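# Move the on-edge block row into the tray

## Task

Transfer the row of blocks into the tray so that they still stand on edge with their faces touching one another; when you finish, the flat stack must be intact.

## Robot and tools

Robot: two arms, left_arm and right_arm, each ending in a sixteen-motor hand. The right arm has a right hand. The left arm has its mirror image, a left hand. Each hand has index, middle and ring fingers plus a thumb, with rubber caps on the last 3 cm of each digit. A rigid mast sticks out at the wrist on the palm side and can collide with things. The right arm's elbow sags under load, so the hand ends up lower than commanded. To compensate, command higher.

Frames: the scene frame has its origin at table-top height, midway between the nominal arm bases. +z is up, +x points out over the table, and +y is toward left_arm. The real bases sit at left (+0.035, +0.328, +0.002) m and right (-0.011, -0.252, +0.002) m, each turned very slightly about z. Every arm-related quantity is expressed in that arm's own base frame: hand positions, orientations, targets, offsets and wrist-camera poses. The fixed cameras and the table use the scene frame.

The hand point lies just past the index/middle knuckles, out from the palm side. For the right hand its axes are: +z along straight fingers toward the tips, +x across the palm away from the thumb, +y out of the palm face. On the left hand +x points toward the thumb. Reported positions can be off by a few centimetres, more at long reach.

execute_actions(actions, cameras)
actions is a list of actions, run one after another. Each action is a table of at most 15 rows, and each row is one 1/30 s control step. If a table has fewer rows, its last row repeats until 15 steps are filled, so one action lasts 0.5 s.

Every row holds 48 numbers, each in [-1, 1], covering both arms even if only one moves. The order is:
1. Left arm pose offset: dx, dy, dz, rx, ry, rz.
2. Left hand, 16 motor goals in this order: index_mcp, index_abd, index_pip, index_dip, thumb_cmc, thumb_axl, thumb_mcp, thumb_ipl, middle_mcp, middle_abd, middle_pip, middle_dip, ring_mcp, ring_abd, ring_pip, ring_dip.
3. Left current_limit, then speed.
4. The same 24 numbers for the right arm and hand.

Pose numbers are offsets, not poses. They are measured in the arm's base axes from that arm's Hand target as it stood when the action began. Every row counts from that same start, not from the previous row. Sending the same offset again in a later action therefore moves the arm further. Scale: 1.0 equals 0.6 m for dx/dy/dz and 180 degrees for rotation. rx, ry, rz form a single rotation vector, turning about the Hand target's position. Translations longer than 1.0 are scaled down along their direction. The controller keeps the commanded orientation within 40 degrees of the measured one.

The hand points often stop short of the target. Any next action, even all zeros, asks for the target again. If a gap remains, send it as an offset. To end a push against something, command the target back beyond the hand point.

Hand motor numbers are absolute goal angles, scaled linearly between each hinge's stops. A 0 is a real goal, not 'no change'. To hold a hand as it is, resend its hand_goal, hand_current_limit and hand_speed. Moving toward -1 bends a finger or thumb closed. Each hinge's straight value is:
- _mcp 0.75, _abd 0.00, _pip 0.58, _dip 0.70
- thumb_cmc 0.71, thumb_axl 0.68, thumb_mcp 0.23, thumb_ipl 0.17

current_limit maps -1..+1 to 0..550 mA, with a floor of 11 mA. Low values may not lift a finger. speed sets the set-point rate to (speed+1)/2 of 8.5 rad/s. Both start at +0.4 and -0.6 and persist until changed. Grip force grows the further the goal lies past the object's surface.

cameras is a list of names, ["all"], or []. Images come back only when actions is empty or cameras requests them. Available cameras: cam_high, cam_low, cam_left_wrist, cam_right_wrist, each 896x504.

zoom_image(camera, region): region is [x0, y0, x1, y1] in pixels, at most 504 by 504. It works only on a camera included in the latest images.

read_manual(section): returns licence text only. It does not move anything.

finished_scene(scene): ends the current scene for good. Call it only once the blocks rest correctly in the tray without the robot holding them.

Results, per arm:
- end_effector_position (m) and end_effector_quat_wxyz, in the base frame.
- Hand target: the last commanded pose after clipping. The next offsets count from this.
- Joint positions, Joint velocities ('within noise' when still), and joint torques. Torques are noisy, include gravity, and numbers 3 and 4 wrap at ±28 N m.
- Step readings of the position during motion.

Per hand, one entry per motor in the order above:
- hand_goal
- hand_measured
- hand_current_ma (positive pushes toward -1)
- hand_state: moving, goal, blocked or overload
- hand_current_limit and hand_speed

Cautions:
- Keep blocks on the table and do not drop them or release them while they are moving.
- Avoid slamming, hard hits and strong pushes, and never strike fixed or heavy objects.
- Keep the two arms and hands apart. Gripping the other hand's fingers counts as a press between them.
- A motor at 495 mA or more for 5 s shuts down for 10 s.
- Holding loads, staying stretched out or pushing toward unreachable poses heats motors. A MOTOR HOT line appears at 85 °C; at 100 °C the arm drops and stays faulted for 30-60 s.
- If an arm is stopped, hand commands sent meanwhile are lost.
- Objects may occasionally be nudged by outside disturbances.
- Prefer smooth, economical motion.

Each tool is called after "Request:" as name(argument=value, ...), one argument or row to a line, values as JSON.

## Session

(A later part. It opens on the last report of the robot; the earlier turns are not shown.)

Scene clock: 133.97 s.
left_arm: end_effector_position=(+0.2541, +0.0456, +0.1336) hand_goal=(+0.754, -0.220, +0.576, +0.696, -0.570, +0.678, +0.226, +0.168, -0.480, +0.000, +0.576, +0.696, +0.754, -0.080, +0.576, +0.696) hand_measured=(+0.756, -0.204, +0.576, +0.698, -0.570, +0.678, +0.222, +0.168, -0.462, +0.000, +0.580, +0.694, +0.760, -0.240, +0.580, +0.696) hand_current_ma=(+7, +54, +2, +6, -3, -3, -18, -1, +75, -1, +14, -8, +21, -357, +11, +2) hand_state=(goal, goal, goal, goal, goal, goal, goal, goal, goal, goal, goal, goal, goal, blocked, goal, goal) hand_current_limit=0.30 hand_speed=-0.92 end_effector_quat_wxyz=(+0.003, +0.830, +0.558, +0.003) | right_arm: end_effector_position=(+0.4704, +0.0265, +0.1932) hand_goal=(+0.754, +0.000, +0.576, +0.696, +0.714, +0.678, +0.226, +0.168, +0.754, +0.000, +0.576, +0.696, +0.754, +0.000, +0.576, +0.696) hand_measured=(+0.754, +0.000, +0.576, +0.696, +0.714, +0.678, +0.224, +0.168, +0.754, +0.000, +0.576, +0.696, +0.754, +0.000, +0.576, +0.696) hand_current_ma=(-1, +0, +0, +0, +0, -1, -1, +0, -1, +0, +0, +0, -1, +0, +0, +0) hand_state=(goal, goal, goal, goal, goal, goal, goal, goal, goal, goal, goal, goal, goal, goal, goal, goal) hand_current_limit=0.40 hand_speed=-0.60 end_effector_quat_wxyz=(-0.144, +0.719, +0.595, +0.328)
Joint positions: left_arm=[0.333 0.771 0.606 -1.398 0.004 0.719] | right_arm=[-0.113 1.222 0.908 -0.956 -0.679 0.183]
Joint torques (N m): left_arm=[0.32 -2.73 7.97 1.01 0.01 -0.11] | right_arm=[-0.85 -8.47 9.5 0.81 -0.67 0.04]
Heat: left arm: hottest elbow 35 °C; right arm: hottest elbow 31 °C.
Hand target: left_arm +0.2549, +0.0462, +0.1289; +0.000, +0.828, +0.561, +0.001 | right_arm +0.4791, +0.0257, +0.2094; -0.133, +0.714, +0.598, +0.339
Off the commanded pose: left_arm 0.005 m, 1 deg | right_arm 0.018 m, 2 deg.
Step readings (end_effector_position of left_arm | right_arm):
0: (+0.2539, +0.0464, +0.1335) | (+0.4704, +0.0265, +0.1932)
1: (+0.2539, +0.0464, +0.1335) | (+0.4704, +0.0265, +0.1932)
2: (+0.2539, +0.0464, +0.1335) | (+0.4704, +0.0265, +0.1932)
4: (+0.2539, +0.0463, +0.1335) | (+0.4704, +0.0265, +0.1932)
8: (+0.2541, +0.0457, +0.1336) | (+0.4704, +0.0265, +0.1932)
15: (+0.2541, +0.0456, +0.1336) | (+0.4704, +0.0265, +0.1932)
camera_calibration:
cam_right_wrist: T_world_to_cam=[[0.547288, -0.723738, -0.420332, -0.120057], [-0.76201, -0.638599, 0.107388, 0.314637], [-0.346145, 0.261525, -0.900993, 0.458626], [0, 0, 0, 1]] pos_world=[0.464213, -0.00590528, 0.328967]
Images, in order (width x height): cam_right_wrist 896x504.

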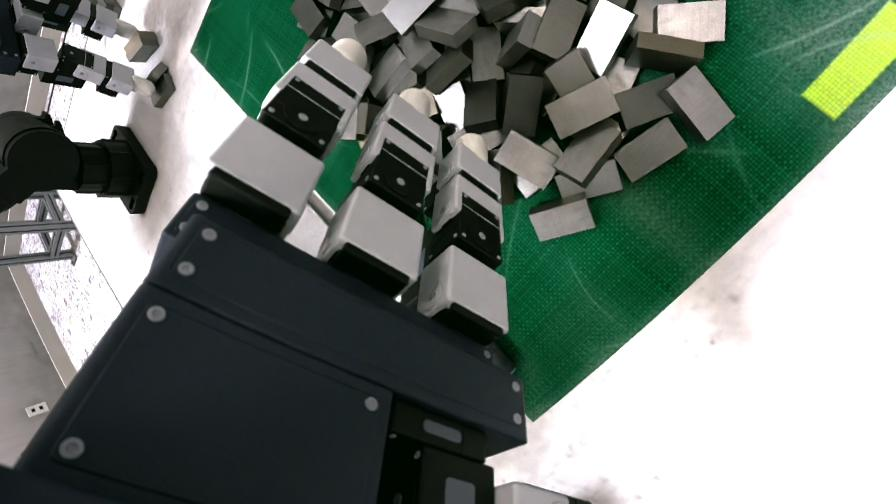

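Request:
execute_actions(
  actions=[],
  cameras=["cam_low","cam_high","cam_left_wrist"],
)

Request:
zoom_image(
  camera="cam_low",
  region=[500, 230, 580, 275],
)

Request:
zoom_image(
  camera="cam_high",
  region=[545, 60, 645, 130],
)

Scene clock: 134.47 s.
left_arm: end_effector_position=(+0.2541, +0.0456, +0.1336) hand_goal=(+0.754, -0.220, +0.576, +0.696, -0.570, +0.678, +0.226, +0.168, -0.480, +0.000, +0.576, +0.696, +0.754, -0.080, +0.576, +0.696) hand_measured=(+0.756, -0.204, +0.576, +0.698, -0.570, +0.678, +0.222, +0.168, -0.462, +0.000, +0.580, +0.694, +0.760, -0.240, +0.580, +0.696) hand_current_ma=(+7, +54, +2, +6, -3, -3, -18, -1, +75, -1, +14, -8, +21, -357, +11, +2) hand_state=(goal, goal, goal, goal, goal, goal, goal, goal, goal, goal, goal, goal, goal, blocked, goal, goal) hand_current_limit=0.30 hand_speed=-0.92 end_effector_quat_wxyz=(+0.003, +0.830, +0.558, +0.003) | right_arm: end_effector_position=(+0.4704, +0.0265, +0.1932) hand_goal=(+0.754, +0.000, +0.576, +0.696, +0.714, +0.678, +0.226, +0.168, +0.754, +0.000, +0.576, +0.696, +0.754, +0.000, +0.576, +0.696) hand_measured=(+0.754, +0.000, +0.576, +0.696, +0.714, +0.678, +0.224, +0.168, +0.754, +0.000, +0.576, +0.696, +0.754, +0.000, +0.576, +0.696) hand_current_ma=(-1, +0, +0, +0, +0, -1, -1, +0, -1, +0, +0, +0, -1, +0, +0, +0) hand_state=(goal, goal, goal, goal, goal, goal, goal, goal, goal, goal, goal, goal, goal, goal, goal, goal) hand_current_limit=0.40 hand_speed=-0.60 end_effector_quat_wxyz=(-0.144, +0.719, +0.595, +0.328)
Joint positions: left_arm=[0.333 0.771 0.606 -1.398 0.004 0.719] | right_arm=[-0.113 1.222 0.908 -0.956 -0.679 0.183]
Joint velocities: within noise
Joint torques (N m): left_arm=[0.32 -2.43 7.98 1.02 -0.01 -0.1] | right_arm=[-0.91 -8.47 9.52 0.81 -0.67 0.05]
Heat: left arm: hottest elbow 35 °C; right arm: hottest elbow 31 °C.
Hand target: left_arm +0.2549, +0.0462, +0.1289; +0.000, +0.828, +0.561, +0.001 | right_arm +0.4791, +0.0257, +0.2094; -0.133, +0.714, +0.598, +0.339
Off the commanded pose: left_arm 0.005 m, 1 deg | right_arm 0.018 m, 2 deg.
camera_calibration:
cam_left_wrist: T_world_to_cam=[[-0.873535, -0.482163, -0.0667538, 0.224561], [-0.374426, 0.577961, 0.725097, -0.0776027], [-0.311034, 0.658392, -0.685404, 0.26409], [0, 0, 0, 1]] pos_world=[0.249246, -0.0207483, 0.252268]
Images, in order (width x height): cam_high 896x504, cam_low 896x504, cam_left_wrist 896x504.

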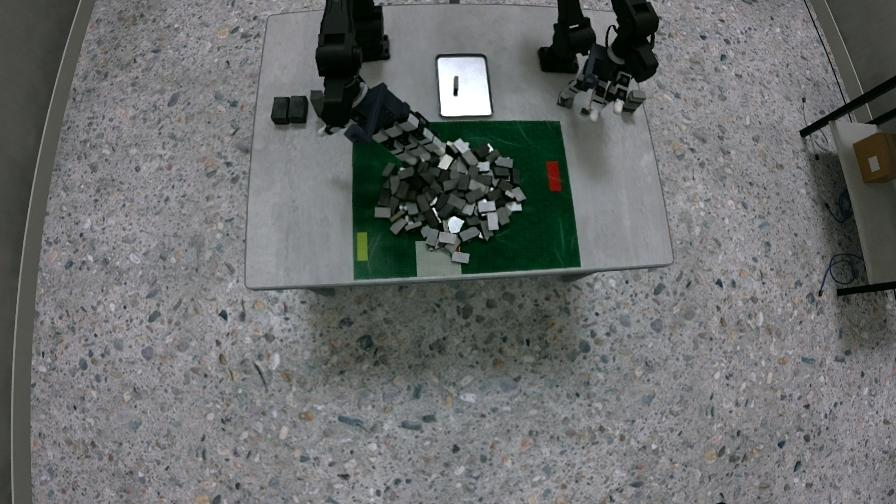

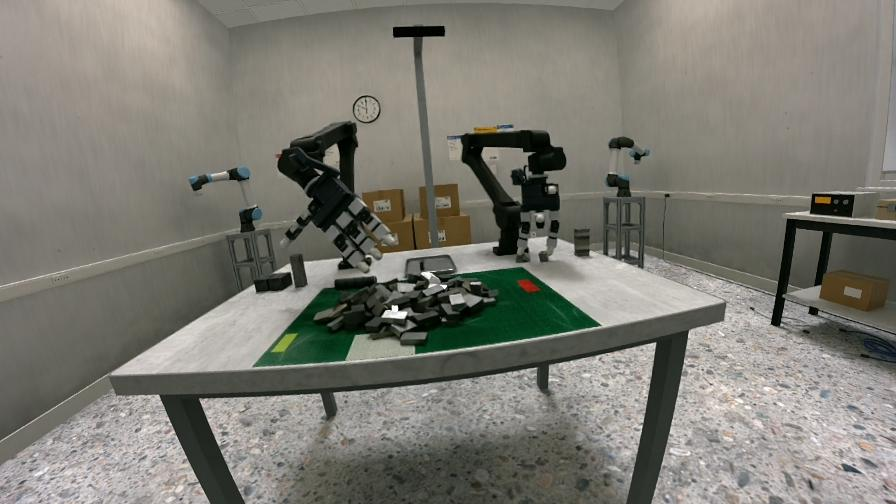

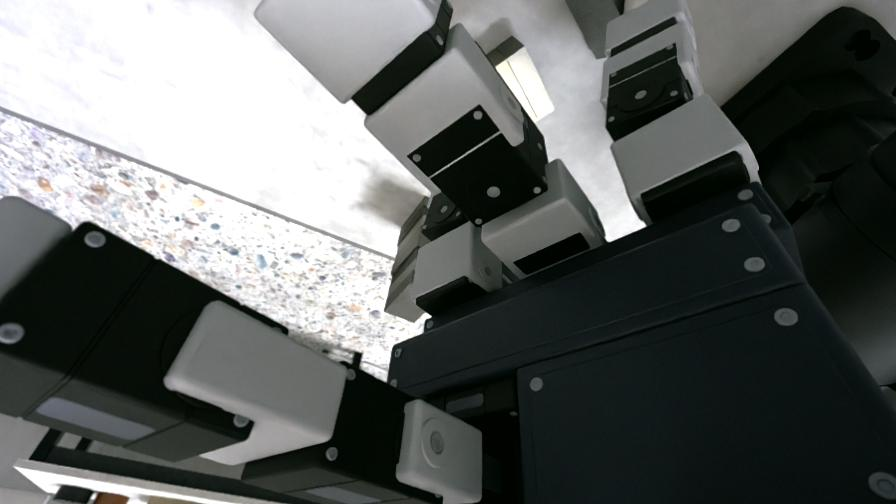

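Scaled by 6.300.

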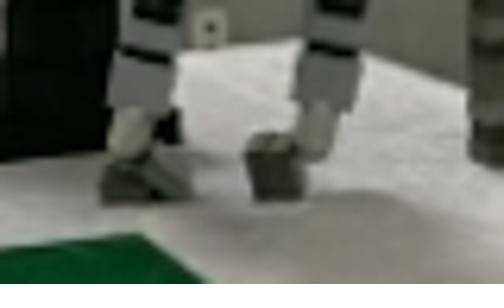

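Scaled by 5.040.

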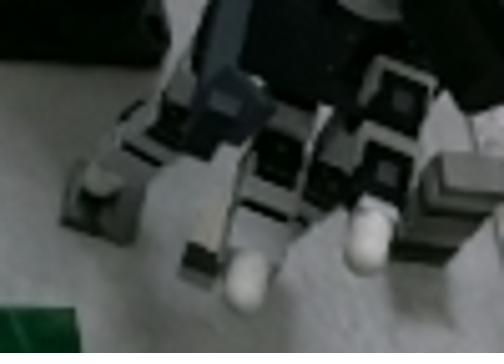

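Request:
execute_actions(
  actions=[
    [[0,0,0,0,0,0,0.754,-0.1,0.576,0.696,-0.57,0.678,0.226,0.168,-0.48,0,0.576,0.696,0.754,-0.3,0.576,0.696,0.3,-0.85,0,0,0,0,0,0,0.754,0,0.576,0.696,0.714,0.678,0.226,0.168,0.754,0,0.576,0.696,0.754,0,0.576,0.696,0.4,-0.6]],
    [[0.0263,0.0091,0.0384,0.0052,-0.015,0,0.754,0,0.576,0.696,-0.57,0.678,0.226,0.168,-0.48,0,0.576,0.696,0.754,-0.4,0.576,0.696,0.3,-0.8,0,0,0,0,0,0,0.754,0,0.576,0.696,0.714,0.678,0.226,0.168,0.754,0,0.576,0.696,0.754,0,0.576,0.696,0.4,-0.6]],
  ],
  cameras=["cam_low","cam_right_wrist"],
)

Request:
zoom_image(
  camera="cam_low",
  region=[500, 230, 580, 275],
)

Request:
zoom_image(
  camera="cam_right_wrist",
  region=[60, 0, 200, 120],
)

Scene clock: 136.30 s.
left_arm: end_effector_position=(+0.2540, +0.0461, +0.1331) hand_goal=(+0.754, +0.000, +0.576, +0.696, -0.570, +0.678, +0.226, +0.168, -0.480, +0.000, +0.576, +0.696, +0.754, -0.400, +0.576, +0.696) hand_measured=(+0.754, -0.004, +0.576, +0.698, -0.570, +0.678, +0.222, +0.168, -0.462, +0.000, +0.580, +0.694, +0.756, -0.392, +0.578, +0.696) hand_current_ma=(-3, -11, +2, +6, -3, -3, -18, -1, +75, -1, +14, -8, +4, +26, +8, +3) hand_state=(goal, goal, goal, goal, goal, goal, goal, goal, goal, goal, goal, goal, goal, goal, goal, goal) hand_current_limit=0.30 hand_speed=-0.80 end_effector_quat_wxyz=(+0.001, +0.829, +0.559, +0.003) | right_arm: end_effector_position=(+0.4704, +0.0265, +0.1932) hand_goal=(+0.754, +0.000, +0.576, +0.696, +0.714, +0.678, +0.226, +0.168, +0.754, +0.000, +0.576, +0.696, +0.754, +0.000, +0.576, +0.696) hand_measured=(+0.754, +0.000, +0.576, +0.696, +0.714, +0.678, +0.224, +0.168, +0.754, +0.000, +0.576, +0.696, +0.754, +0.000, +0.576, +0.696) hand_current_ma=(-1, +0, +0, +0, +0, -1, -1, +0, -1, +0, +0, +0, -1, +0, +0, +0) hand_state=(goal, goal, goal, goal, goal, goal, goal, goal, goal, goal, goal, goal, goal, goal, goal, goal) hand_current_limit=0.40 hand_speed=-0.60 end_effector_quat_wxyz=(-0.144, +0.719, +0.595, +0.328)
Joint positions: left_arm=[0.333 0.773 0.606 -1.398 0.001 0.719] | right_arm=[-0.113 1.222 0.908 -0.956 -0.679 0.183]
Joint torques (N m): left_arm=[0.38 -2.61 11.82 1.05 0.11 -0.1] | right_arm=[-0.79 -8.41 9.5 0.8 -0.67 0.04]
Heat: left arm: hottest elbow 35 °C; right arm: hottest elbow 31 °C.
Hand target: left_arm +0.2706, +0.0516, +0.1519; +0.006, +0.827, +0.561, +0.025 | right_arm +0.4791, +0.0257, +0.2094; -0.133, +0.714, +0.598, +0.339
Off the commanded pose: left_arm 0.026 m, 3 deg | right_arm 0.018 m, 2 deg.
Step readings (end_effector_position of left_arm | right_arm):
0: (+0.2541, +0.0456, +0.1336) | (+0.4704, +0.0265, +0.1932)
1: (+0.2541, +0.0456, +0.1336) | (+0.4704, +0.0265, +0.1932)
2: (+0.2541, +0.0456, +0.1337) | (+0.4704, +0.0265, +0.1932)
4: (+0.2541, +0.0456, +0.1337) | (+0.4704, +0.0265, +0.1932)
8: (+0.2540, +0.0460, +0.1336) | (+0.4704, +0.0265, +0.1932)
15: (+0.2540, +0.0461, +0.1335) | (+0.4704, +0.0265, +0.1932)
16: (+0.2540, +0.0461, +0.1335) | (+0.4704, +0.0265, +0.1932)
17: (+0.2540, +0.0461, +0.1335) | (+0.4704, +0.0265, +0.1932)
19: (+0.2540, +0.0461, +0.1335) | (+0.4704, +0.0265, +0.1932)
23: (+0.2540, +0.0461, +0.1332) | (+0.4704, +0.0265, +0.1932)
30: (+0.2540, +0.0461, +0.1331) | (+0.4704, +0.0265, +0.1932)
camera_calibration:
cam_right_wrist: T_world_to_cam=[[0.547288, -0.723738, -0.420332, -0.120057], [-0.76201, -0.638599, 0.107388, 0.314637], [-0.346145, 0.261525, -0.900993, 0.458626], [0, 0, 0, 1]] pos_world=[0.464213, -0.00590528, 0.328967]
Images, in order (width x height): cam_low 896x504, cam_right_wrist 896x504.

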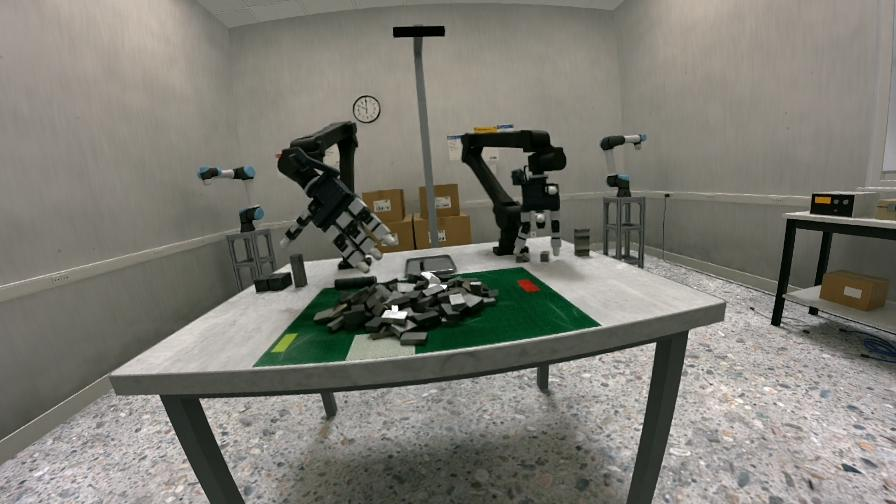

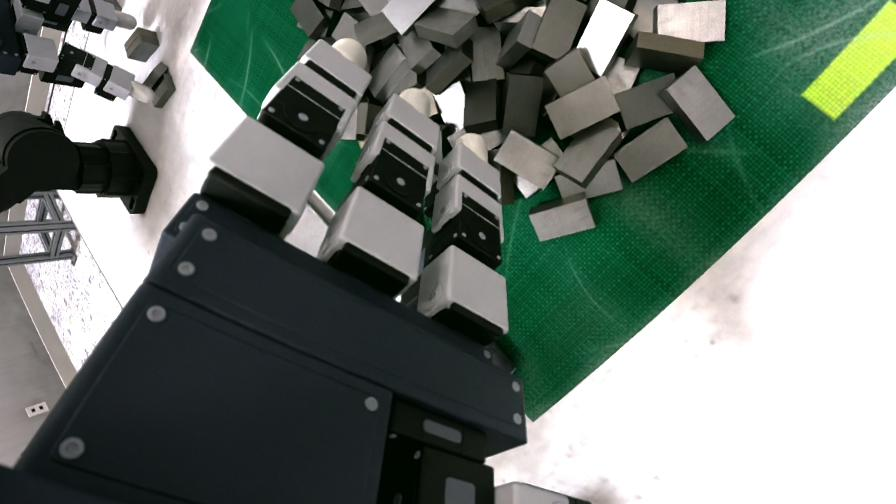

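Scaled by 6.300.

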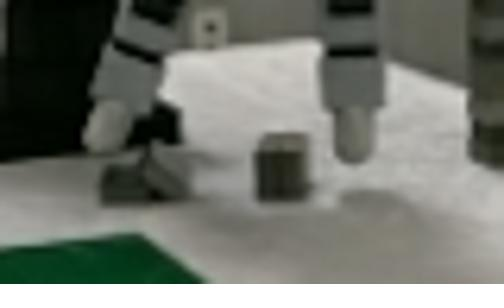

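Scaled by 3.600.

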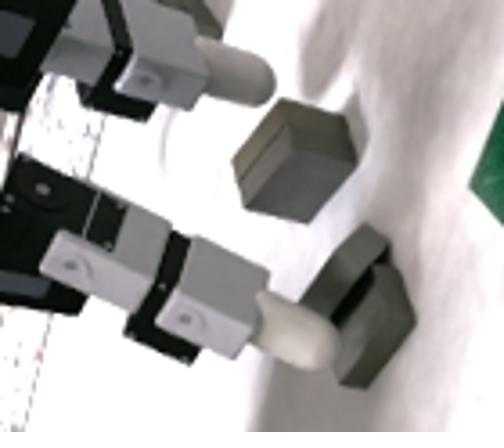

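Request:
execute_actions(
  actions=[
    [[0.004,0.0013,0.016,0.0007,-0.003,0,0.754,0,0.576,0.696,-0.57,0.678,0.226,0.168,-0.48,0,0.576,0.696,0.754,-0.4,0.576,0.696,0.3,-0.8,0,0,0,0,0,0,0.754,0,0.576,0.696,0.714,0.678,0.226,0.168,0.754,0,0.576,0.696,0.754,0,0.576,0.696,0.4,-0.6]],
  ],
)

Scene clock: 137.20 s.
left_arm: end_effector_position=(+0.2597, +0.0481, +0.1422) hand_goal=(+0.754, +0.000, +0.576, +0.696, -0.570, +0.678, +0.226, +0.168, -0.480, +0.000, +0.576, +0.696, +0.754, -0.400, +0.576, +0.696) hand_measured=(+0.754, -0.004, +0.576, +0.698, -0.570, +0.678, +0.222, +0.168, -0.462, +0.000, +0.580, +0.694, +0.756, -0.392, +0.578, +0.696) hand_current_ma=(-3, -11, +2, +6, -3, -3, -18, -1, +75, -1, +14, -8, +4, +26, +8, +3) hand_state=(goal, goal, goal, goal, goal, goal, goal, goal, goal, goal, goal, goal, goal, goal, goal, goal) hand_current_limit=0.30 hand_speed=-0.80 end_effector_quat_wxyz=(+0.004, +0.829, +0.559, +0.012) | right_arm: end_effector_position=(+0.4704, +0.0265, +0.1932) hand_goal=(+0.754, +0.000, +0.576, +0.696, +0.714, +0.678, +0.226, +0.168, +0.754, +0.000, +0.576, +0.696, +0.754, +0.000, +0.576, +0.696) hand_measured=(+0.754, +0.000, +0.576, +0.696, +0.714, +0.678, +0.224, +0.168, +0.754, +0.000, +0.576, +0.696, +0.754, +0.000, +0.576, +0.696) hand_current_ma=(-1, +0, +0, +0, +0, -1, -1, +0, -1, +0, +0, +0, -1, +0, +0, +0) hand_state=(goal, goal, goal, goal, goal, goal, goal, goal, goal, goal, goal, goal, goal, goal, goal, goal) hand_current_limit=0.40 hand_speed=-0.60 end_effector_quat_wxyz=(-0.144, +0.719, +0.595, +0.328)
Joint positions: left_arm=[0.333 0.773 0.626 -1.398 0.001 0.719] | right_arm=[-0.113 1.222 0.908 -0.956 -0.679 0.183]
Joint torques (N m): left_arm=[0.26 -2.84 12.05 0.54 0.17 -0.1] | right_arm=[-0.85 -8.29 9.5 0.8 -0.67 0.04]
Heat: left arm: hottest elbow 35 °C; right arm: hottest elbow 31 °C.
Hand target: left_arm +0.2731, +0.0524, +0.1615; +0.008, +0.827, +0.561, +0.030 | right_arm +0.4791, +0.0257, +0.2094; -0.133, +0.714, +0.598, +0.339
Off the commanded pose: left_arm 0.024 m, 2 deg | right_arm 0.018 m, 2 deg.
Step readings (end_effector_position of left_arm | right_arm):
0: (+0.2540, +0.0461, +0.1331) | (+0.4704, +0.0265, +0.1932)
1: (+0.2540, +0.0461, +0.1331) | (+0.4704, +0.0265, +0.1932)
2: (+0.2541, +0.0462, +0.1333) | (+0.4704, +0.0265, +0.1932)
4: (+0.2550, +0.0465, +0.1347) | (+0.4704, +0.0265, +0.1932)
8: (+0.2583, +0.0476, +0.1399) | (+0.4704, +0.0265, +0.1932)
15: (+0.2597, +0.0481, +0.1422) | (+0.4704, +0.0265, +0.1932)

Request:
execute_actions(
  actions=[
    [[-0.031,-0.0103,-0.0475,-0.0065,0.01865,0,0.754,0,0.576,0.696,-0.57,0.678,0.226,0.168,-0.48,0,0.576,0.696,0.754,-0.4,0.576,0.696,0.3,-0.8,0,0,0,0,0,0,0.754,0,0.576,0.696,0.714,0.678,0.226,0.168,0.754,0,0.576,0.696,0.754,0,0.576,0.696,0.4,-0.6]],
  ],
)

Scene clock: 138.23 s.
left_arm: end_effector_position=(+0.2572, +0.0473, +0.1382) hand_goal=(+0.754, +0.000, +0.576, +0.696, -0.570, +0.678, +0.226, +0.168, -0.480, +0.000, +0.576, +0.696, +0.754, -0.400, +0.576, +0.696) hand_measured=(+0.754, -0.004, +0.576, +0.698, -0.570, +0.678, +0.222, +0.168, -0.462, +0.000, +0.580, +0.694, +0.756, -0.392, +0.578, +0.696) hand_current_ma=(-3, -11, +2, +6, -3, -3, -18, -1, +75, -1, +14, -8, +4, +26, +8, +3) hand_state=(goal, goal, goal, goal, goal, goal, goal, goal, goal, goal, goal, goal, goal, goal, goal, goal) hand_current_limit=0.30 hand_speed=-0.80 end_effector_quat_wxyz=(+0.003, +0.829, +0.559, +0.008) | right_arm: end_effector_position=(+0.4704, +0.0265, +0.1932) hand_goal=(+0.754, +0.000, +0.576, +0.696, +0.714, +0.678, +0.226, +0.168, +0.754, +0.000, +0.576, +0.696, +0.754, +0.000, +0.576, +0.696) hand_measured=(+0.754, +0.000, +0.576, +0.696, +0.714, +0.678, +0.224, +0.168, +0.754, +0.000, +0.576, +0.696, +0.754, +0.000, +0.576, +0.696) hand_current_ma=(-1, +0, +0, +0, +0, -1, -1, +0, -1, +0, +0, +0, -1, +0, +0, +0) hand_state=(goal, goal, goal, goal, goal, goal, goal, goal, goal, goal, goal, goal, goal, goal, goal, goal) hand_current_limit=0.40 hand_speed=-0.60 end_effector_quat_wxyz=(-0.144, +0.719, +0.595, +0.328)
Joint positions: left_arm=[0.333 0.773 0.617 -1.398 0.001 0.719] | right_arm=[-0.113 1.222 0.908 -0.956 -0.679 0.183]
Joint torques (N m): left_arm=[0.26 -2.78 8.01 0.36 0.18 -0.09] | right_arm=[-0.85 -8.41 9.51 0.81 -0.67 0.04]
Heat: left arm: hottest elbow 35 °C; right arm: hottest elbow 31 °C.
Hand target: left_arm +0.2544, +0.0462, +0.1330; +0.000, +0.828, +0.561, +0.000 | right_arm +0.4791, +0.0257, +0.2094; -0.133, +0.714, +0.598, +0.339
Off the commanded pose: left_arm 0.006 m, 1 deg | right_arm 0.018 m, 2 deg.
Step readings (end_effector_position of left_arm | right_arm):
0: (+0.2597, +0.0481, +0.1422) | (+0.4704, +0.0265, +0.1932)
1: (+0.2597, +0.0481, +0.1422) | (+0.4704, +0.0265, +0.1932)
2: (+0.2597, +0.0481, +0.1422) | (+0.4704, +0.0265, +0.1932)
4: (+0.2597, +0.0481, +0.1422) | (+0.4704, +0.0265, +0.1932)
8: (+0.2595, +0.0481, +0.1419) | (+0.4704, +0.0265, +0.1932)
15: (+0.2572, +0.0473, +0.1382) | (+0.4704, +0.0265, +0.1932)

Request:
execute_actions(
  actions=[
    [[0,0,0,0,0,0,0.754,-0.13,0.576,0.696,-0.57,0.678,0.226,0.168,-0.48,0,0.576,0.696,0.754,-0.2,0.576,0.696,0.0,-0.9,0,0,0,0,0,0,0.754,0,0.576,0.696,0.714,0.678,0.226,0.168,0.754,0,0.576,0.696,0.754,0,0.576,0.696,0.4,-0.6]],
    [[0,0,0,0,0,0,0.754,-0.13,0.576,0.696,-0.57,0.678,0.226,0.168,-0.48,0,0.576,0.696,0.754,-0.1,0.576,0.696,0.0,-0.93,0,0,0,0,0,0,0.754,0,0.576,0.696,0.714,0.678,0.226,0.168,0.754,0,0.576,0.696,0.754,0,0.576,0.696,0.4,-0.6]],
  ],
  cameras=["cam_low","cam_right_wrist"],
)

Request:
zoom_image(
  camera="cam_low",
  region=[500, 230, 580, 275],
)

Request:
zoom_image(
  camera="cam_right_wrist",
  region=[60, 0, 200, 120],
)

Scene clock: 139.70 s.
left_arm: end_effector_position=(+0.2564, +0.0460, +0.1380) hand_goal=(+0.754, -0.130, +0.576, +0.696, -0.570, +0.678, +0.226, +0.168, -0.480, +0.000, +0.576, +0.696, +0.754, -0.100, +0.576, +0.696) hand_measured=(+0.754, -0.126, +0.576, +0.698, -0.570, +0.678, +0.222, +0.168, -0.462, +0.000, +0.580, +0.694, +0.758, -0.222, +0.578, +0.696) hand_current_ma=(-3, +14, +2, +6, -3, -3, -18, -1, +75, -1, +14, -8, +13, -275, +8, +3) hand_state=(goal, goal, goal, goal, goal, goal, goal, goal, goal, goal, goal, goal, goal, blocked, goal, goal) hand_current_limit=0.00 hand_speed=-0.93 end_effector_quat_wxyz=(+0.005, +0.829, +0.559, +0.005) | right_arm: end_effector_position=(+0.4704, +0.0265, +0.1932) hand_goal=(+0.754, +0.000, +0.576, +0.696, +0.714, +0.678, +0.226, +0.168, +0.754, +0.000, +0.576, +0.696, +0.754, +0.000, +0.576, +0.696) hand_measured=(+0.754, +0.000, +0.576, +0.696, +0.714, +0.678, +0.224, +0.168, +0.754, +0.000, +0.576, +0.696, +0.754, +0.000, +0.576, +0.696) hand_current_ma=(-1, +0, +0, +0, +0, -1, -1, +0, -1, +0, +0, +0, -1, +0, +0, +0) hand_state=(goal, goal, goal, goal, goal, goal, goal, goal, goal, goal, goal, goal, goal, goal, goal, goal) hand_current_limit=0.40 hand_speed=-0.60 end_effector_quat_wxyz=(-0.144, +0.719, +0.595, +0.328)
Joint positions: left_arm=[0.333 0.773 0.617 -1.403 0.006 0.719] | right_arm=[-0.113 1.222 0.908 -0.956 -0.679 0.183]
Joint torques (N m): left_arm=[0.73 -2.73 7.98 0.59 -0.06 -0.09] | right_arm=[-0.85 -8.35 9.51 0.81 -0.67 0.04]
Heat: left arm: hottest elbow 35 °C; right arm: hottest elbow 31 °C.
Hand target: left_arm +0.2544, +0.0462, +0.1330; +0.000, +0.828, +0.561, -0.001 | right_arm +0.4791, +0.0257, +0.2094; -0.133, +0.714, +0.598, +0.339
Off the commanded pose: left_arm 0.005 m, 1 deg | right_arm 0.018 m, 2 deg.
Step readings (end_effector_position of left_arm | right_arm):
0: (+0.2572, +0.0473, +0.1382) | (+0.4704, +0.0265, +0.1932)
1: (+0.2572, +0.0473, +0.1382) | (+0.4704, +0.0265, +0.1932)
2: (+0.2572, +0.0473, +0.1382) | (+0.4704, +0.0265, +0.1932)
4: (+0.2572, +0.0473, +0.1382) | (+0.4704, +0.0265, +0.1932)
8: (+0.2572, +0.0473, +0.1382) | (+0.4704, +0.0265, +0.1932)
15: (+0.2571, +0.0472, +0.1382) | (+0.4704, +0.0265, +0.1932)
16: (+0.2570, +0.0470, +0.1381) | (+0.4704, +0.0265, +0.1932)
17: (+0.2568, +0.0469, +0.1381) | (+0.4704, +0.0265, +0.1932)
19: (+0.2567, +0.0464, +0.1381) | (+0.4704, +0.0265, +0.1932)
23: (+0.2564, +0.0460, +0.1380) | (+0.4704, +0.0265, +0.1932)
30: (+0.2564, +0.0460, +0.1380) | (+0.4704, +0.0265, +0.1932)
camera_calibration:
cam_right_wrist: T_world_to_cam=[[0.547288, -0.723738, -0.420332, -0.120057], [-0.76201, -0.638599, 0.107388, 0.314637], [-0.346145, 0.261525, -0.900993, 0.458626], [0, 0, 0, 1]] pos_world=[0.464213, -0.00590528, 0.328967]
Images, in order (width x height): cam_low 896x504, cam_right_wrist 896x504.

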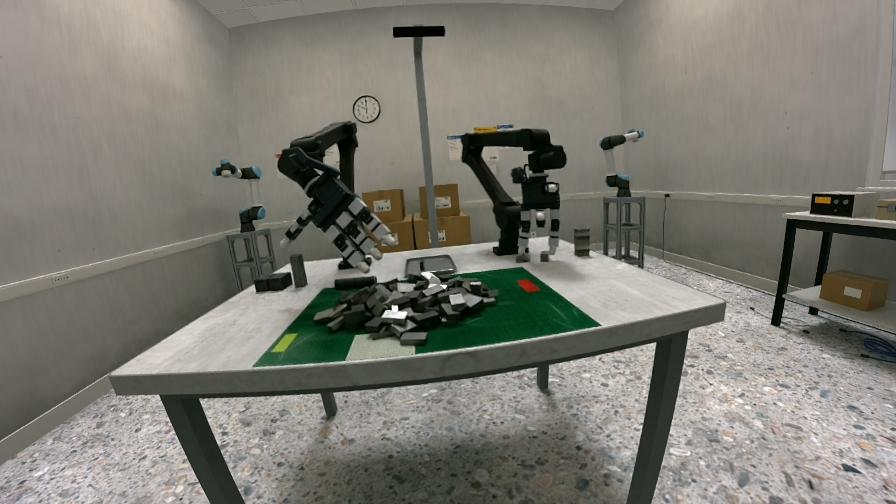

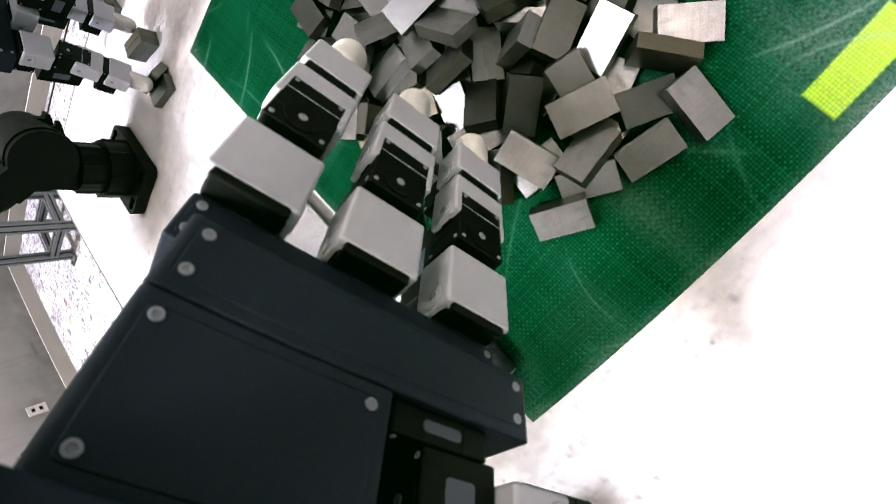

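Scaled by 6.300.

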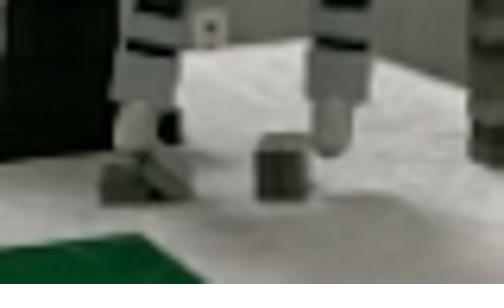

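Scaled by 3.600.

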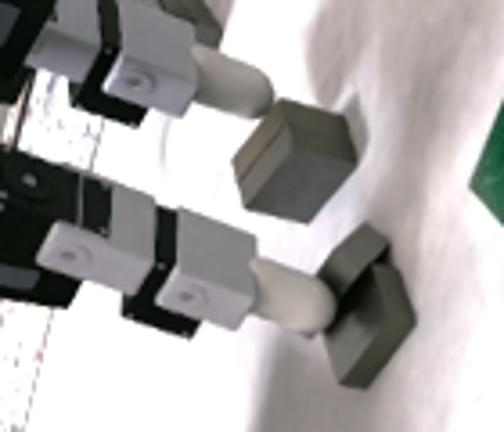

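Request:
execute_actions(
  actions=[
    [[0.013,0.0045,0.019,0.0026,-0.0075,0,0.754,0.05,0.576,0.696,-0.57,0.678,0.226,0.168,-0.48,0,0.576,0.696,0.754,-0.4,0.576,0.696,0.3,-0.8,0,0,0,0,0,0,0.754,0,0.576,0.696,0.714,0.678,0.226,0.168,0.754,0,0.576,0.696,0.754,0,0.576,0.696,0.4,-0.6]],
    [[0.0173,0.006,0.05,0.0033,-0.0105,0,0.754,0.05,0.576,0.696,-0.57,0.678,0.226,0.168,-0.48,0,0.576,0.696,0.754,-0.3,0.576,0.696,0.3,-0.7,0,0,0,0,0,0,0.754,0,0.576,0.696,0.714,0.678,0.226,0.168,0.754,0,0.576,0.696,0.754,0,0.576,0.696,0.4,-0.6]],
    [[0,0,0.045,0,0,0,0.754,0.05,0.576,0.696,-0.57,0.678,0.226,0.168,-0.48,0,0.576,0.696,0.754,-0.2,0.576,0.696,0.3,-0.7,0,0,0,0,0,0,0.754,0,0.576,0.696,0.714,0.678,0.226,0.168,0.754,0,0.576,0.696,0.754,0,0.576,0.696,0.4,-0.6]],
  ],
)

Scene clock: 142.97 s.
left_arm: end_effector_position=(+0.2635, +0.0492, +0.1818) hand_goal=(+0.754, +0.050, +0.576, +0.696, -0.570, +0.678, +0.226, +0.168, -0.480, +0.000, +0.576, +0.696, +0.754, -0.200, +0.576, +0.696) hand_measured=(+0.754, +0.046, +0.576, +0.698, -0.570, +0.678, +0.222, +0.168, -0.462, +0.000, +0.580, +0.694, +0.754, -0.202, +0.578, +0.696) hand_current_ma=(-3, -12, +2, +6, -3, -3, -18, -1, +75, -1, +14, -8, +3, -8, +6, +3) hand_state=(goal, goal, goal, goal, goal, goal, goal, goal, goal, goal, goal, goal, goal, goal, goal, goal) hand_current_limit=0.30 hand_speed=-0.70 end_effector_quat_wxyz=(+0.004, +0.829, +0.559, +0.013) | right_arm: end_effector_position=(+0.4704, +0.0265, +0.1932) hand_goal=(+0.754, +0.000, +0.576, +0.696, +0.714, +0.678, +0.226, +0.168, +0.754, +0.000, +0.576, +0.696, +0.754, +0.000, +0.576, +0.696) hand_measured=(+0.754, +0.000, +0.576, +0.696, +0.714, +0.678, +0.224, +0.168, +0.754, +0.000, +0.576, +0.696, +0.754, +0.000, +0.576, +0.696) hand_current_ma=(-1, +0, +0, +0, +0, -1, -1, +0, -1, +0, +0, +0, -1, +0, +0, +0) hand_state=(goal, goal, goal, goal, goal, goal, goal, goal, goal, goal, goal, goal, goal, goal, goal, goal) hand_current_limit=0.40 hand_speed=-0.60 end_effector_quat_wxyz=(-0.144, +0.719, +0.595, +0.328)
Joint positions: left_arm=[0.333 0.773 0.73 -1.501 0.002 0.719] | right_arm=[-0.113 1.222 0.908 -0.956 -0.679 0.183]
Joint torques (N m): left_arm=[0.67 -3.66 12.08 0.18 0.17 -0.08] | right_arm=[-0.91 -8.35 9.48 0.8 -0.68 0.04]
Heat: left arm: hottest elbow 35 °C; right arm: hottest elbow 31 °C.
Hand target: left_arm +0.2726, +0.0525, +0.2014; +0.008, +0.827, +0.561, +0.028 | right_arm +0.4791, +0.0257, +0.2094; -0.133, +0.714, +0.598, +0.339
Off the commanded pose: left_arm 0.022 m, 2 deg | right_arm 0.018 m, 2 deg.
Step readings (end_effector_position of left_arm | right_arm):
0: (+0.2564, +0.0460, +0.1380) | (+0.4704, +0.0265, +0.1932)
1: (+0.2564, +0.0460, +0.1380) | (+0.4704, +0.0265, +0.1932)
2: (+0.2564, +0.0460, +0.1380) | (+0.4704, +0.0265, +0.1932)
4: (+0.2563, +0.0461, +0.1379) | (+0.4704, +0.0265, +0.1932)
8: (+0.2561, +0.0467, +0.1378) | (+0.4704, +0.0265, +0.1932)
15: (+0.2561, +0.0467, +0.1378) | (+0.4704, +0.0265, +0.1932)
16: (+0.2561, +0.0467, +0.1378) | (+0.4704, +0.0265, +0.1932)
17: (+0.2560, +0.0466, +0.1378) | (+0.4704, +0.0265, +0.1932)
19: (+0.2556, +0.0465, +0.1390) | (+0.4704, +0.0265, +0.1932)
23: (+0.2591, +0.0477, +0.1485) | (+0.4704, +0.0265, +0.1932)
30: (+0.2625, +0.0489, +0.1556) | (+0.4704, +0.0265, +0.1932)
31: (+0.2624, +0.0488, +0.1556) | (+0.4704, +0.0265, +0.1932)
32: (+0.2613, +0.0485, +0.1564) | (+0.4704, +0.0265, +0.1932)
34: (+0.2598, +0.0479, +0.1607) | (+0.4704, +0.0265, +0.1932)
38: (+0.2633, +0.0492, +0.1761) | (+0.4704, +0.0265, +0.1932)
45: (+0.2640, +0.0494, +0.1819) | (+0.4704, +0.0265, +0.1932)

Request:
execute_actions(
  actions=[
    [[-0.0538,-0.0957,-0.01,-0.0065,0.0186,-0.163,0.754,0.3,0.576,0.696,-0.57,0.678,0.226,0.168,-0.48,0,0.576,0.696,0.754,-0.3,0.576,0.696,0.3,-0.7,0,0,0,0,0,0,0.754,0,0.576,0.696,0.714,0.678,0.226,0.168,0.754,0,0.576,0.696,0.754,0,0.576,0.696,0.4,-0.6]],
    [[-0.0687,-0.0778,0,0,0,-0.1667,0.754,0.3,0.576,0.696,-0.57,0.678,0.226,0.168,-0.48,0,0.576,0.696,0.754,-0.3,0.576,0.696,0.3,-0.7,0,0,0,0,0,0,0.754,0,0.576,0.696,0.714,0.678,0.226,0.168,0.754,0,0.576,0.696,0.754,0,0.576,0.696,0.4,-0.6]],
    [[-0.082,-0.0502,0,0,0,-0.1644,0.754,0.3,0.576,0.696,-0.57,0.678,0.226,0.168,-0.48,0,0.576,0.696,0.754,-0.3,0.576,0.696,0.3,-0.7,0,0,0,0,0,0,0.754,0,0.576,0.696,0.714,0.678,0.226,0.168,0.754,0,0.576,0.696,0.754,0,0.576,0.696,0.4,-0.6]],
  ],
  cameras=["cam_left_wrist","cam_high","cam_right_wrist"],
)

Request:
zoom_image(
  camera="cam_left_wrist",
  region=[440, 0, 660, 150],
)

Request:
zoom_image(
  camera="cam_right_wrist",
  region=[110, 20, 190, 120],
)

Scene clock: 145.47 s.
left_arm: end_effector_position=(+0.1501, -0.0802, +0.1877) hand_goal=(+0.754, +0.300, +0.576, +0.696, -0.570, +0.678, +0.226, +0.168, -0.480, +0.000, +0.576, +0.696, +0.754, -0.300, +0.576, +0.696) hand_measured=(+0.754, +0.294, +0.576, +0.698, -0.570, +0.678, +0.222, +0.168, -0.462, +0.000, +0.580, +0.694, +0.752, -0.294, +0.578, +0.696) hand_current_ma=(-3, -18, +2, +6, +1, -3, -18, -1, +75, -1, +14, -8, -4, +20, +5, +3) hand_state=(goal, goal, goal, goal, goal, goal, goal, goal, goal, goal, goal, goal, goal, goal, goal, goal) hand_current_limit=0.30 hand_speed=-0.70 end_effector_quat_wxyz=(+0.004, +0.986, -0.168, -0.015) | right_arm: end_effector_position=(+0.4704, +0.0265, +0.1932) hand_goal=(+0.754, +0.000, +0.576, +0.696, +0.714, +0.678, +0.226, +0.168, +0.754, +0.000, +0.576, +0.696, +0.754, +0.000, +0.576, +0.696) hand_measured=(+0.754, +0.000, +0.576, +0.696, +0.714, +0.678, +0.224, +0.168, +0.754, +0.000, +0.576, +0.696, +0.754, +0.000, +0.576, +0.696) hand_current_ma=(-1, +0, +0, +0, +0, -1, -1, +0, -1, +0, +0, +0, -1, +0, +0, +0) hand_state=(goal, goal, goal, goal, goal, goal, goal, goal, goal, goal, goal, goal, goal, goal, goal, goal) hand_current_limit=0.40 hand_speed=-0.60 end_effector_quat_wxyz=(-0.144, +0.719, +0.595, +0.328)
Joint positions: left_arm=[0.052 0.722 0.73 -1.608 0.001 1.96] | right_arm=[-0.113 1.222 0.908 -0.956 -0.679 0.183]
Joint torques (N m): left_arm=[0.26 -3.02 9.73 -0.17 0.39 0.19] | right_arm=[-0.91 -8.41 9.48 0.81 -0.67 0.04]
Heat: left arm: hottest elbow 35 °C; right arm: hottest elbow 31 °C.
Hand target: left_arm +0.1499, -0.0817, +0.1954; +0.004, +0.984, -0.179, -0.007 | right_arm +0.4791, +0.0257, +0.2094; -0.133, +0.714, +0.598, +0.339
Off the commanded pose: left_arm 0.008 m, 2 deg | right_arm 0.018 m, 2 deg.
Step readings (end_effector_position of left_arm | right_arm):
0: (+0.2635, +0.0492, +0.1818) | (+0.4704, +0.0265, +0.1932)
1: (+0.2633, +0.0489, +0.1817) | (+0.4704, +0.0265, +0.1932)
2: (+0.2613, +0.0466, +0.1810) | (+0.4704, +0.0265, +0.1932)
4: (+0.2549, +0.0372, +0.1797) | (+0.4704, +0.0265, +0.1932)
8: (+0.2430, +0.0151, +0.1807) | (+0.4704, +0.0265, +0.1932)
15: (+0.2361, +0.0000, +0.1817) | (+0.4704, +0.0265, +0.1932)
16: (+0.2353, -0.0012, +0.1817) | (+0.4704, +0.0265, +0.1932)
17: (+0.2326, -0.0038, +0.1811) | (+0.4704, +0.0265, +0.1932)
19: (+0.2247, -0.0118, +0.1802) | (+0.4704, +0.0265, +0.1932)
23: (+0.2094, -0.0331, +0.1829) | (+0.4704, +0.0265, +0.1932)
30: (+0.1992, -0.0469, +0.1852) | (+0.4704, +0.0265, +0.1932)
31: (+0.1981, -0.0477, +0.1853) | (+0.4704, +0.0265, +0.1932)
32: (+0.1948, -0.0491, +0.1847) | (+0.4704, +0.0265, +0.1932)
34: (+0.1860, -0.0549, +0.1837) | (+0.4704, +0.0265, +0.1932)
38: (+0.1671, -0.0703, +0.1850) | (+0.4704, +0.0265, +0.1932)
45: (+0.1537, -0.0793, +0.1872) | (+0.4704, +0.0265, +0.1932)
camera_calibration:
cam_left_wrist: T_world_to_cam=[[-0.525742, 0.849386, -0.0462328, 0.12742], [0.580482, 0.397967, 0.710396, -0.237945], [0.6218, 0.346648, -0.702282, 0.1897], [0, 0, 0, 1]] pos_world=[0.0871574, -0.0792942, 0.308149]
cam_right_wrist: T_world_to_cam=[[0.547288, -0.723738, -0.420332, -0.120057], [-0.76201, -0.638599, 0.107388, 0.314637], [-0.346145, 0.261525, -0.900993, 0.458626], [0, 0, 0, 1]] pos_world=[0.464213, -0.00590528, 0.328967]
Images, in order (width x height): cam_high 896x504, cam_left_wrist 896x504, cam_right_wrist 896x504.

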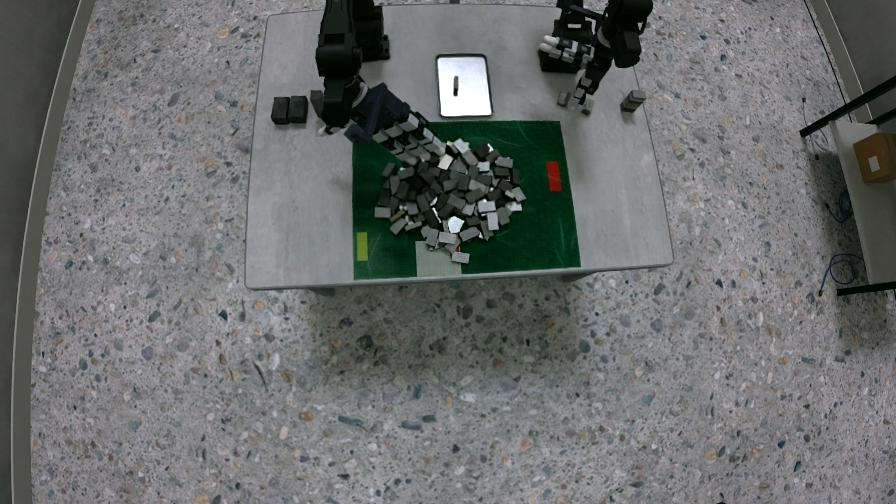

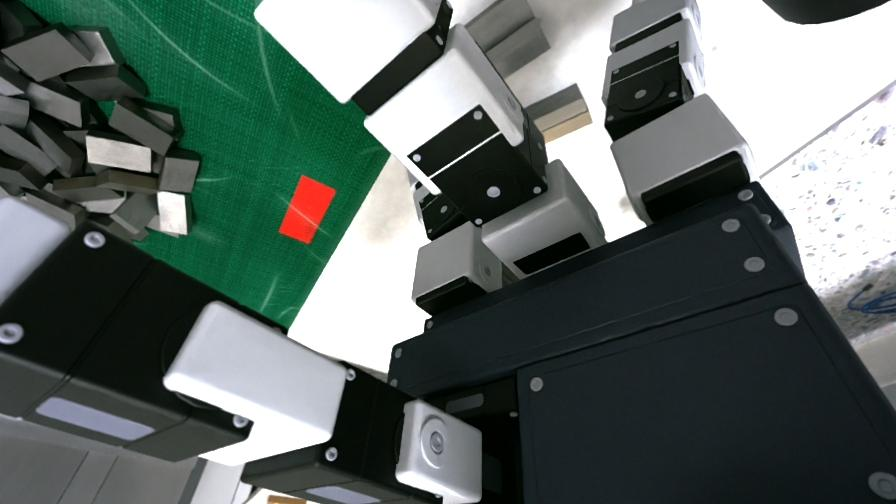

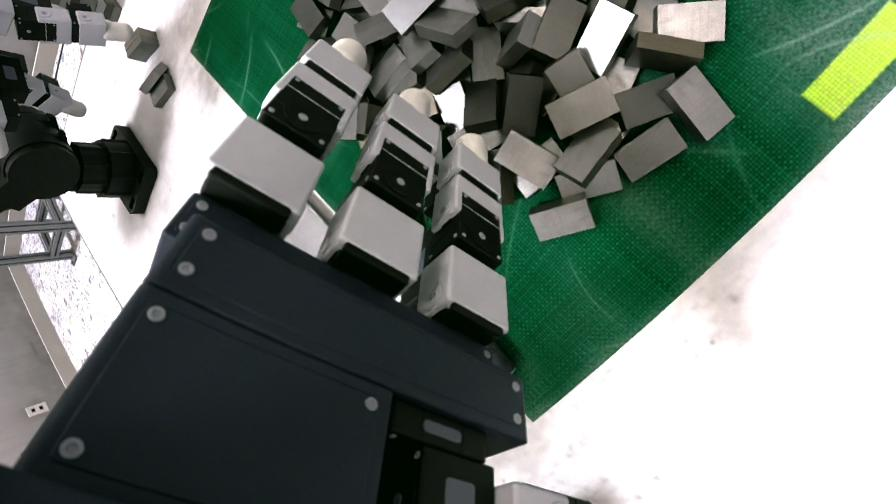

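Scaled by 2.291.

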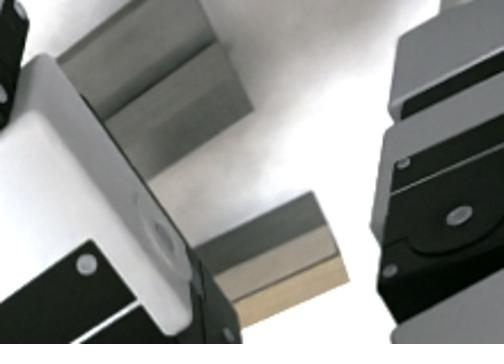

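Scaled by 5.040.

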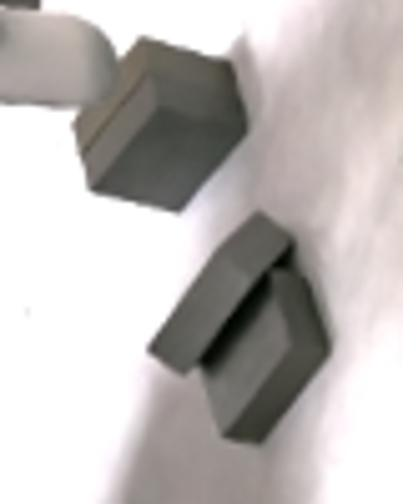

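Request:
execute_actions(
  actions=[
    [[-0.005,0.0008,-0.05,0.0017,-0.0048,-0.005,0.754,0.3,0.576,0.696,-0.57,0.678,0.226,0.168,-0.48,0,0.576,0.696,0.754,-0.3,0.576,0.696,0.3,-0.7,0,0,0,0,0,0,0.754,0,0.576,0.696,0.714,0.678,0.226,0.168,0.754,0,0.576,0.696,0.754,0,0.576,0.696,0.4,-0.6]],
    [[0,0,-0.042,0,0,0,0.754,0.2,0.576,0.696,-0.57,0.678,0.226,0.168,-0.48,0,0.576,0.696,0.754,-0.2,0.576,0.696,0.3,-0.7,0,0,0,0,0,0,0.754,0,0.576,0.696,0.714,0.678,0.226,0.168,0.754,0,0.576,0.696,0.754,0,0.576,0.696,0.4,-0.6]],
    [[0,0,-0.03,0,0,0,0.754,0.0,0.576,0.696,-0.57,0.678,0.226,0.168,-0.48,0,0.576,0.696,0.754,0.0,0.576,0.696,0.3,-0.85,0,0,0,0,0,0,0.754,0,0.576,0.696,0.714,0.678,0.226,0.168,0.754,0,0.576,0.696,0.754,0,0.576,0.696,0.4,-0.6]],
  ],
  cameras=["cam_left_wrist","cam_right_wrist"],
)

Request:
zoom_image(
  camera="cam_right_wrist",
  region=[60, 0, 200, 120],
)

Request:
zoom_image(
  camera="cam_left_wrist",
  region=[440, 0, 660, 150],
)

Scene clock: 148.73 s.
left_arm: end_effector_position=(+0.1480, -0.0804, +0.1257) hand_goal=(+0.754, +0.000, +0.576, +0.696, -0.570, +0.678, +0.226, +0.168, -0.480, +0.000, +0.576, +0.696, +0.754, +0.000, +0.576, +0.696) hand_measured=(+0.754, +0.004, +0.576, +0.698, -0.570, +0.678, +0.222, +0.168, -0.462, +0.000, +0.580, +0.694, +0.752, -0.004, +0.578, +0.696) hand_current_ma=(-3, +11, +2, +6, +1, -3, -18, -1, +75, -1, +14, -8, -4, -11, +5, +3) hand_state=(goal, goal, goal, goal, goal, goal, goal, goal, goal, goal, goal, goal, goal, goal, goal, goal) hand_current_limit=0.30 hand_speed=-0.85 end_effector_quat_wxyz=(+0.000, +0.984, -0.177, +0.002) | right_arm: end_effector_position=(+0.4704, +0.0265, +0.1932) hand_goal=(+0.754, +0.000, +0.576, +0.696, +0.714, +0.678, +0.226, +0.168, +0.754, +0.000, +0.576, +0.696, +0.754, +0.000, +0.576, +0.696) hand_measured=(+0.754, +0.000, +0.576, +0.696, +0.714, +0.678, +0.224, +0.168, +0.754, +0.000, +0.576, +0.696, +0.754, +0.000, +0.576, +0.696) hand_current_ma=(-1, +0, +0, +0, +0, -1, -1, +0, -1, +0, +0, +0, -1, +0, +0, +0) hand_state=(goal, goal, goal, goal, goal, goal, goal, goal, goal, goal, goal, goal, goal, goal, goal, goal) hand_current_limit=0.40 hand_speed=-0.60 end_effector_quat_wxyz=(-0.144, +0.719, +0.595, +0.328)
Joint positions: left_arm=[0.05 0.706 0.562 -1.424 0.001 1.976] | right_arm=[-0.113 1.222 0.908 -0.956 -0.679 0.183]
Joint torques (N m): left_arm=[0.32 -1.32 7.95 0.7 0.24 0.18] | right_arm=[-0.85 -8.47 9.5 0.79 -0.67 0.04]
Heat: left arm: hottest elbow 35 °C; right arm: hottest elbow 31 °C.
Hand target: left_arm +0.1469, -0.0812, +0.1222; +0.000, +0.982, -0.186, -0.001 | right_arm +0.4791, +0.0257, +0.2094; -0.133, +0.714, +0.598, +0.339
Off the commanded pose: left_arm 0.004 m, 1 deg | right_arm 0.018 m, 2 deg.
Step readings (end_effector_position of left_arm | right_arm):
0: (+0.1501, -0.0802, +0.1877) | (+0.4704, +0.0265, +0.1932)
1: (+0.1501, -0.0802, +0.1877) | (+0.4704, +0.0265, +0.1932)
2: (+0.1501, -0.0802, +0.1873) | (+0.4704, +0.0265, +0.1932)
4: (+0.1513, -0.0802, +0.1837) | (+0.4704, +0.0265, +0.1932)
8: (+0.1480, -0.0803, +0.1711) | (+0.4704, +0.0265, +0.1932)
15: (+0.1481, -0.0804, +0.1670) | (+0.4704, +0.0265, +0.1932)
16: (+0.1482, -0.0804, +0.1669) | (+0.4704, +0.0265, +0.1932)
17: (+0.1490, -0.0804, +0.1653) | (+0.4704, +0.0265, +0.1932)
19: (+0.1496, -0.0803, +0.1590) | (+0.4704, +0.0265, +0.1932)
23: (+0.1460, -0.0805, +0.1453) | (+0.4704, +0.0265, +0.1932)
30: (+0.1476, -0.0804, +0.1426) | (+0.4704, +0.0265, +0.1932)
31: (+0.1477, -0.0804, +0.1425) | (+0.4704, +0.0265, +0.1932)
32: (+0.1483, -0.0804, +0.1414) | (+0.4704, +0.0265, +0.1932)
34: (+0.1492, -0.0803, +0.1371) | (+0.4704, +0.0265, +0.1932)
38: (+0.1468, -0.0805, +0.1278) | (+0.4704, +0.0265, +0.1932)
45: (+0.1478, -0.0804, +0.1257) | (+0.4704, +0.0265, +0.1932)
camera_calibration:
cam_left_wrist: T_world_to_cam=[[-0.508282, 0.858959, -0.0619489, 0.123731], [0.563532, 0.386135, 0.730296, -0.193521], [0.651215, 0.336286, -0.680317, 0.139623], [0, 0, 0, 1]] pos_world=[0.0810208, -0.0785082, 0.243981]
cam_right_wrist: T_world_to_cam=[[0.547288, -0.723738, -0.420332, -0.120057], [-0.76201, -0.638599, 0.107388, 0.314637], [-0.346145, 0.261525, -0.900993, 0.458626], [0, 0, 0, 1]] pos_world=[0.464213, -0.00590528, 0.328967]
Images, in order (width x height): cam_left_wrist 896x504, cam_right_wrist 896x504.

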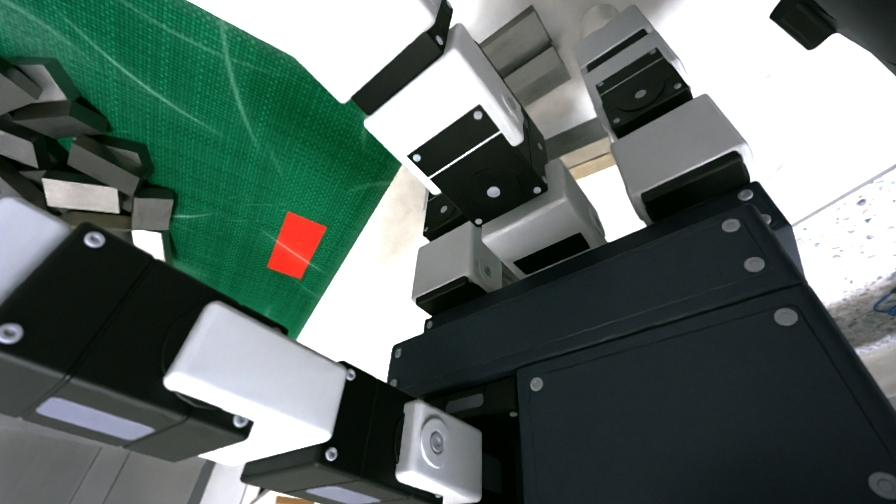

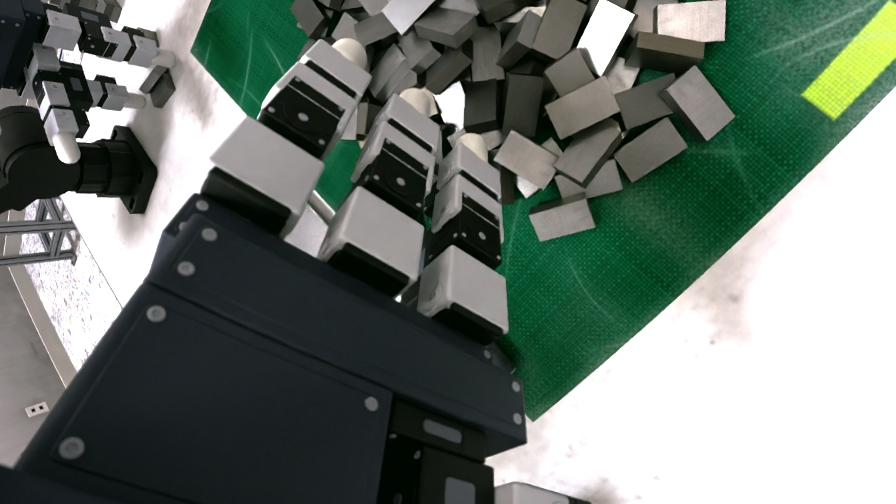

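Scaled by 3.600.

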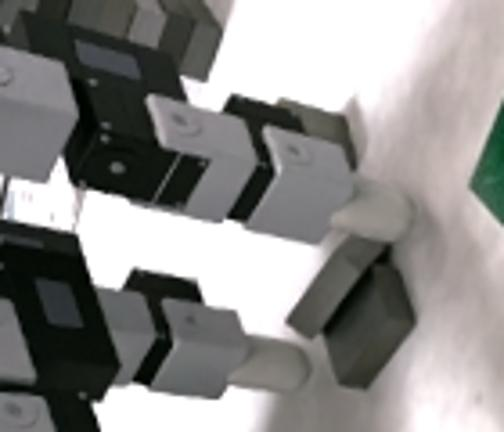

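Scaled by 2.291.

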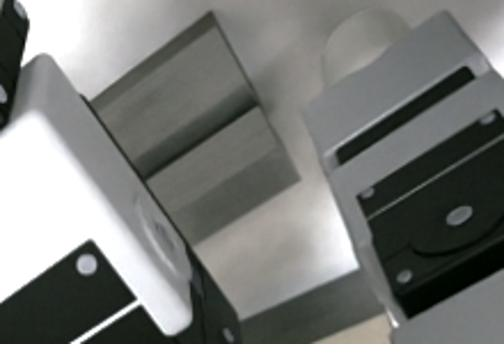

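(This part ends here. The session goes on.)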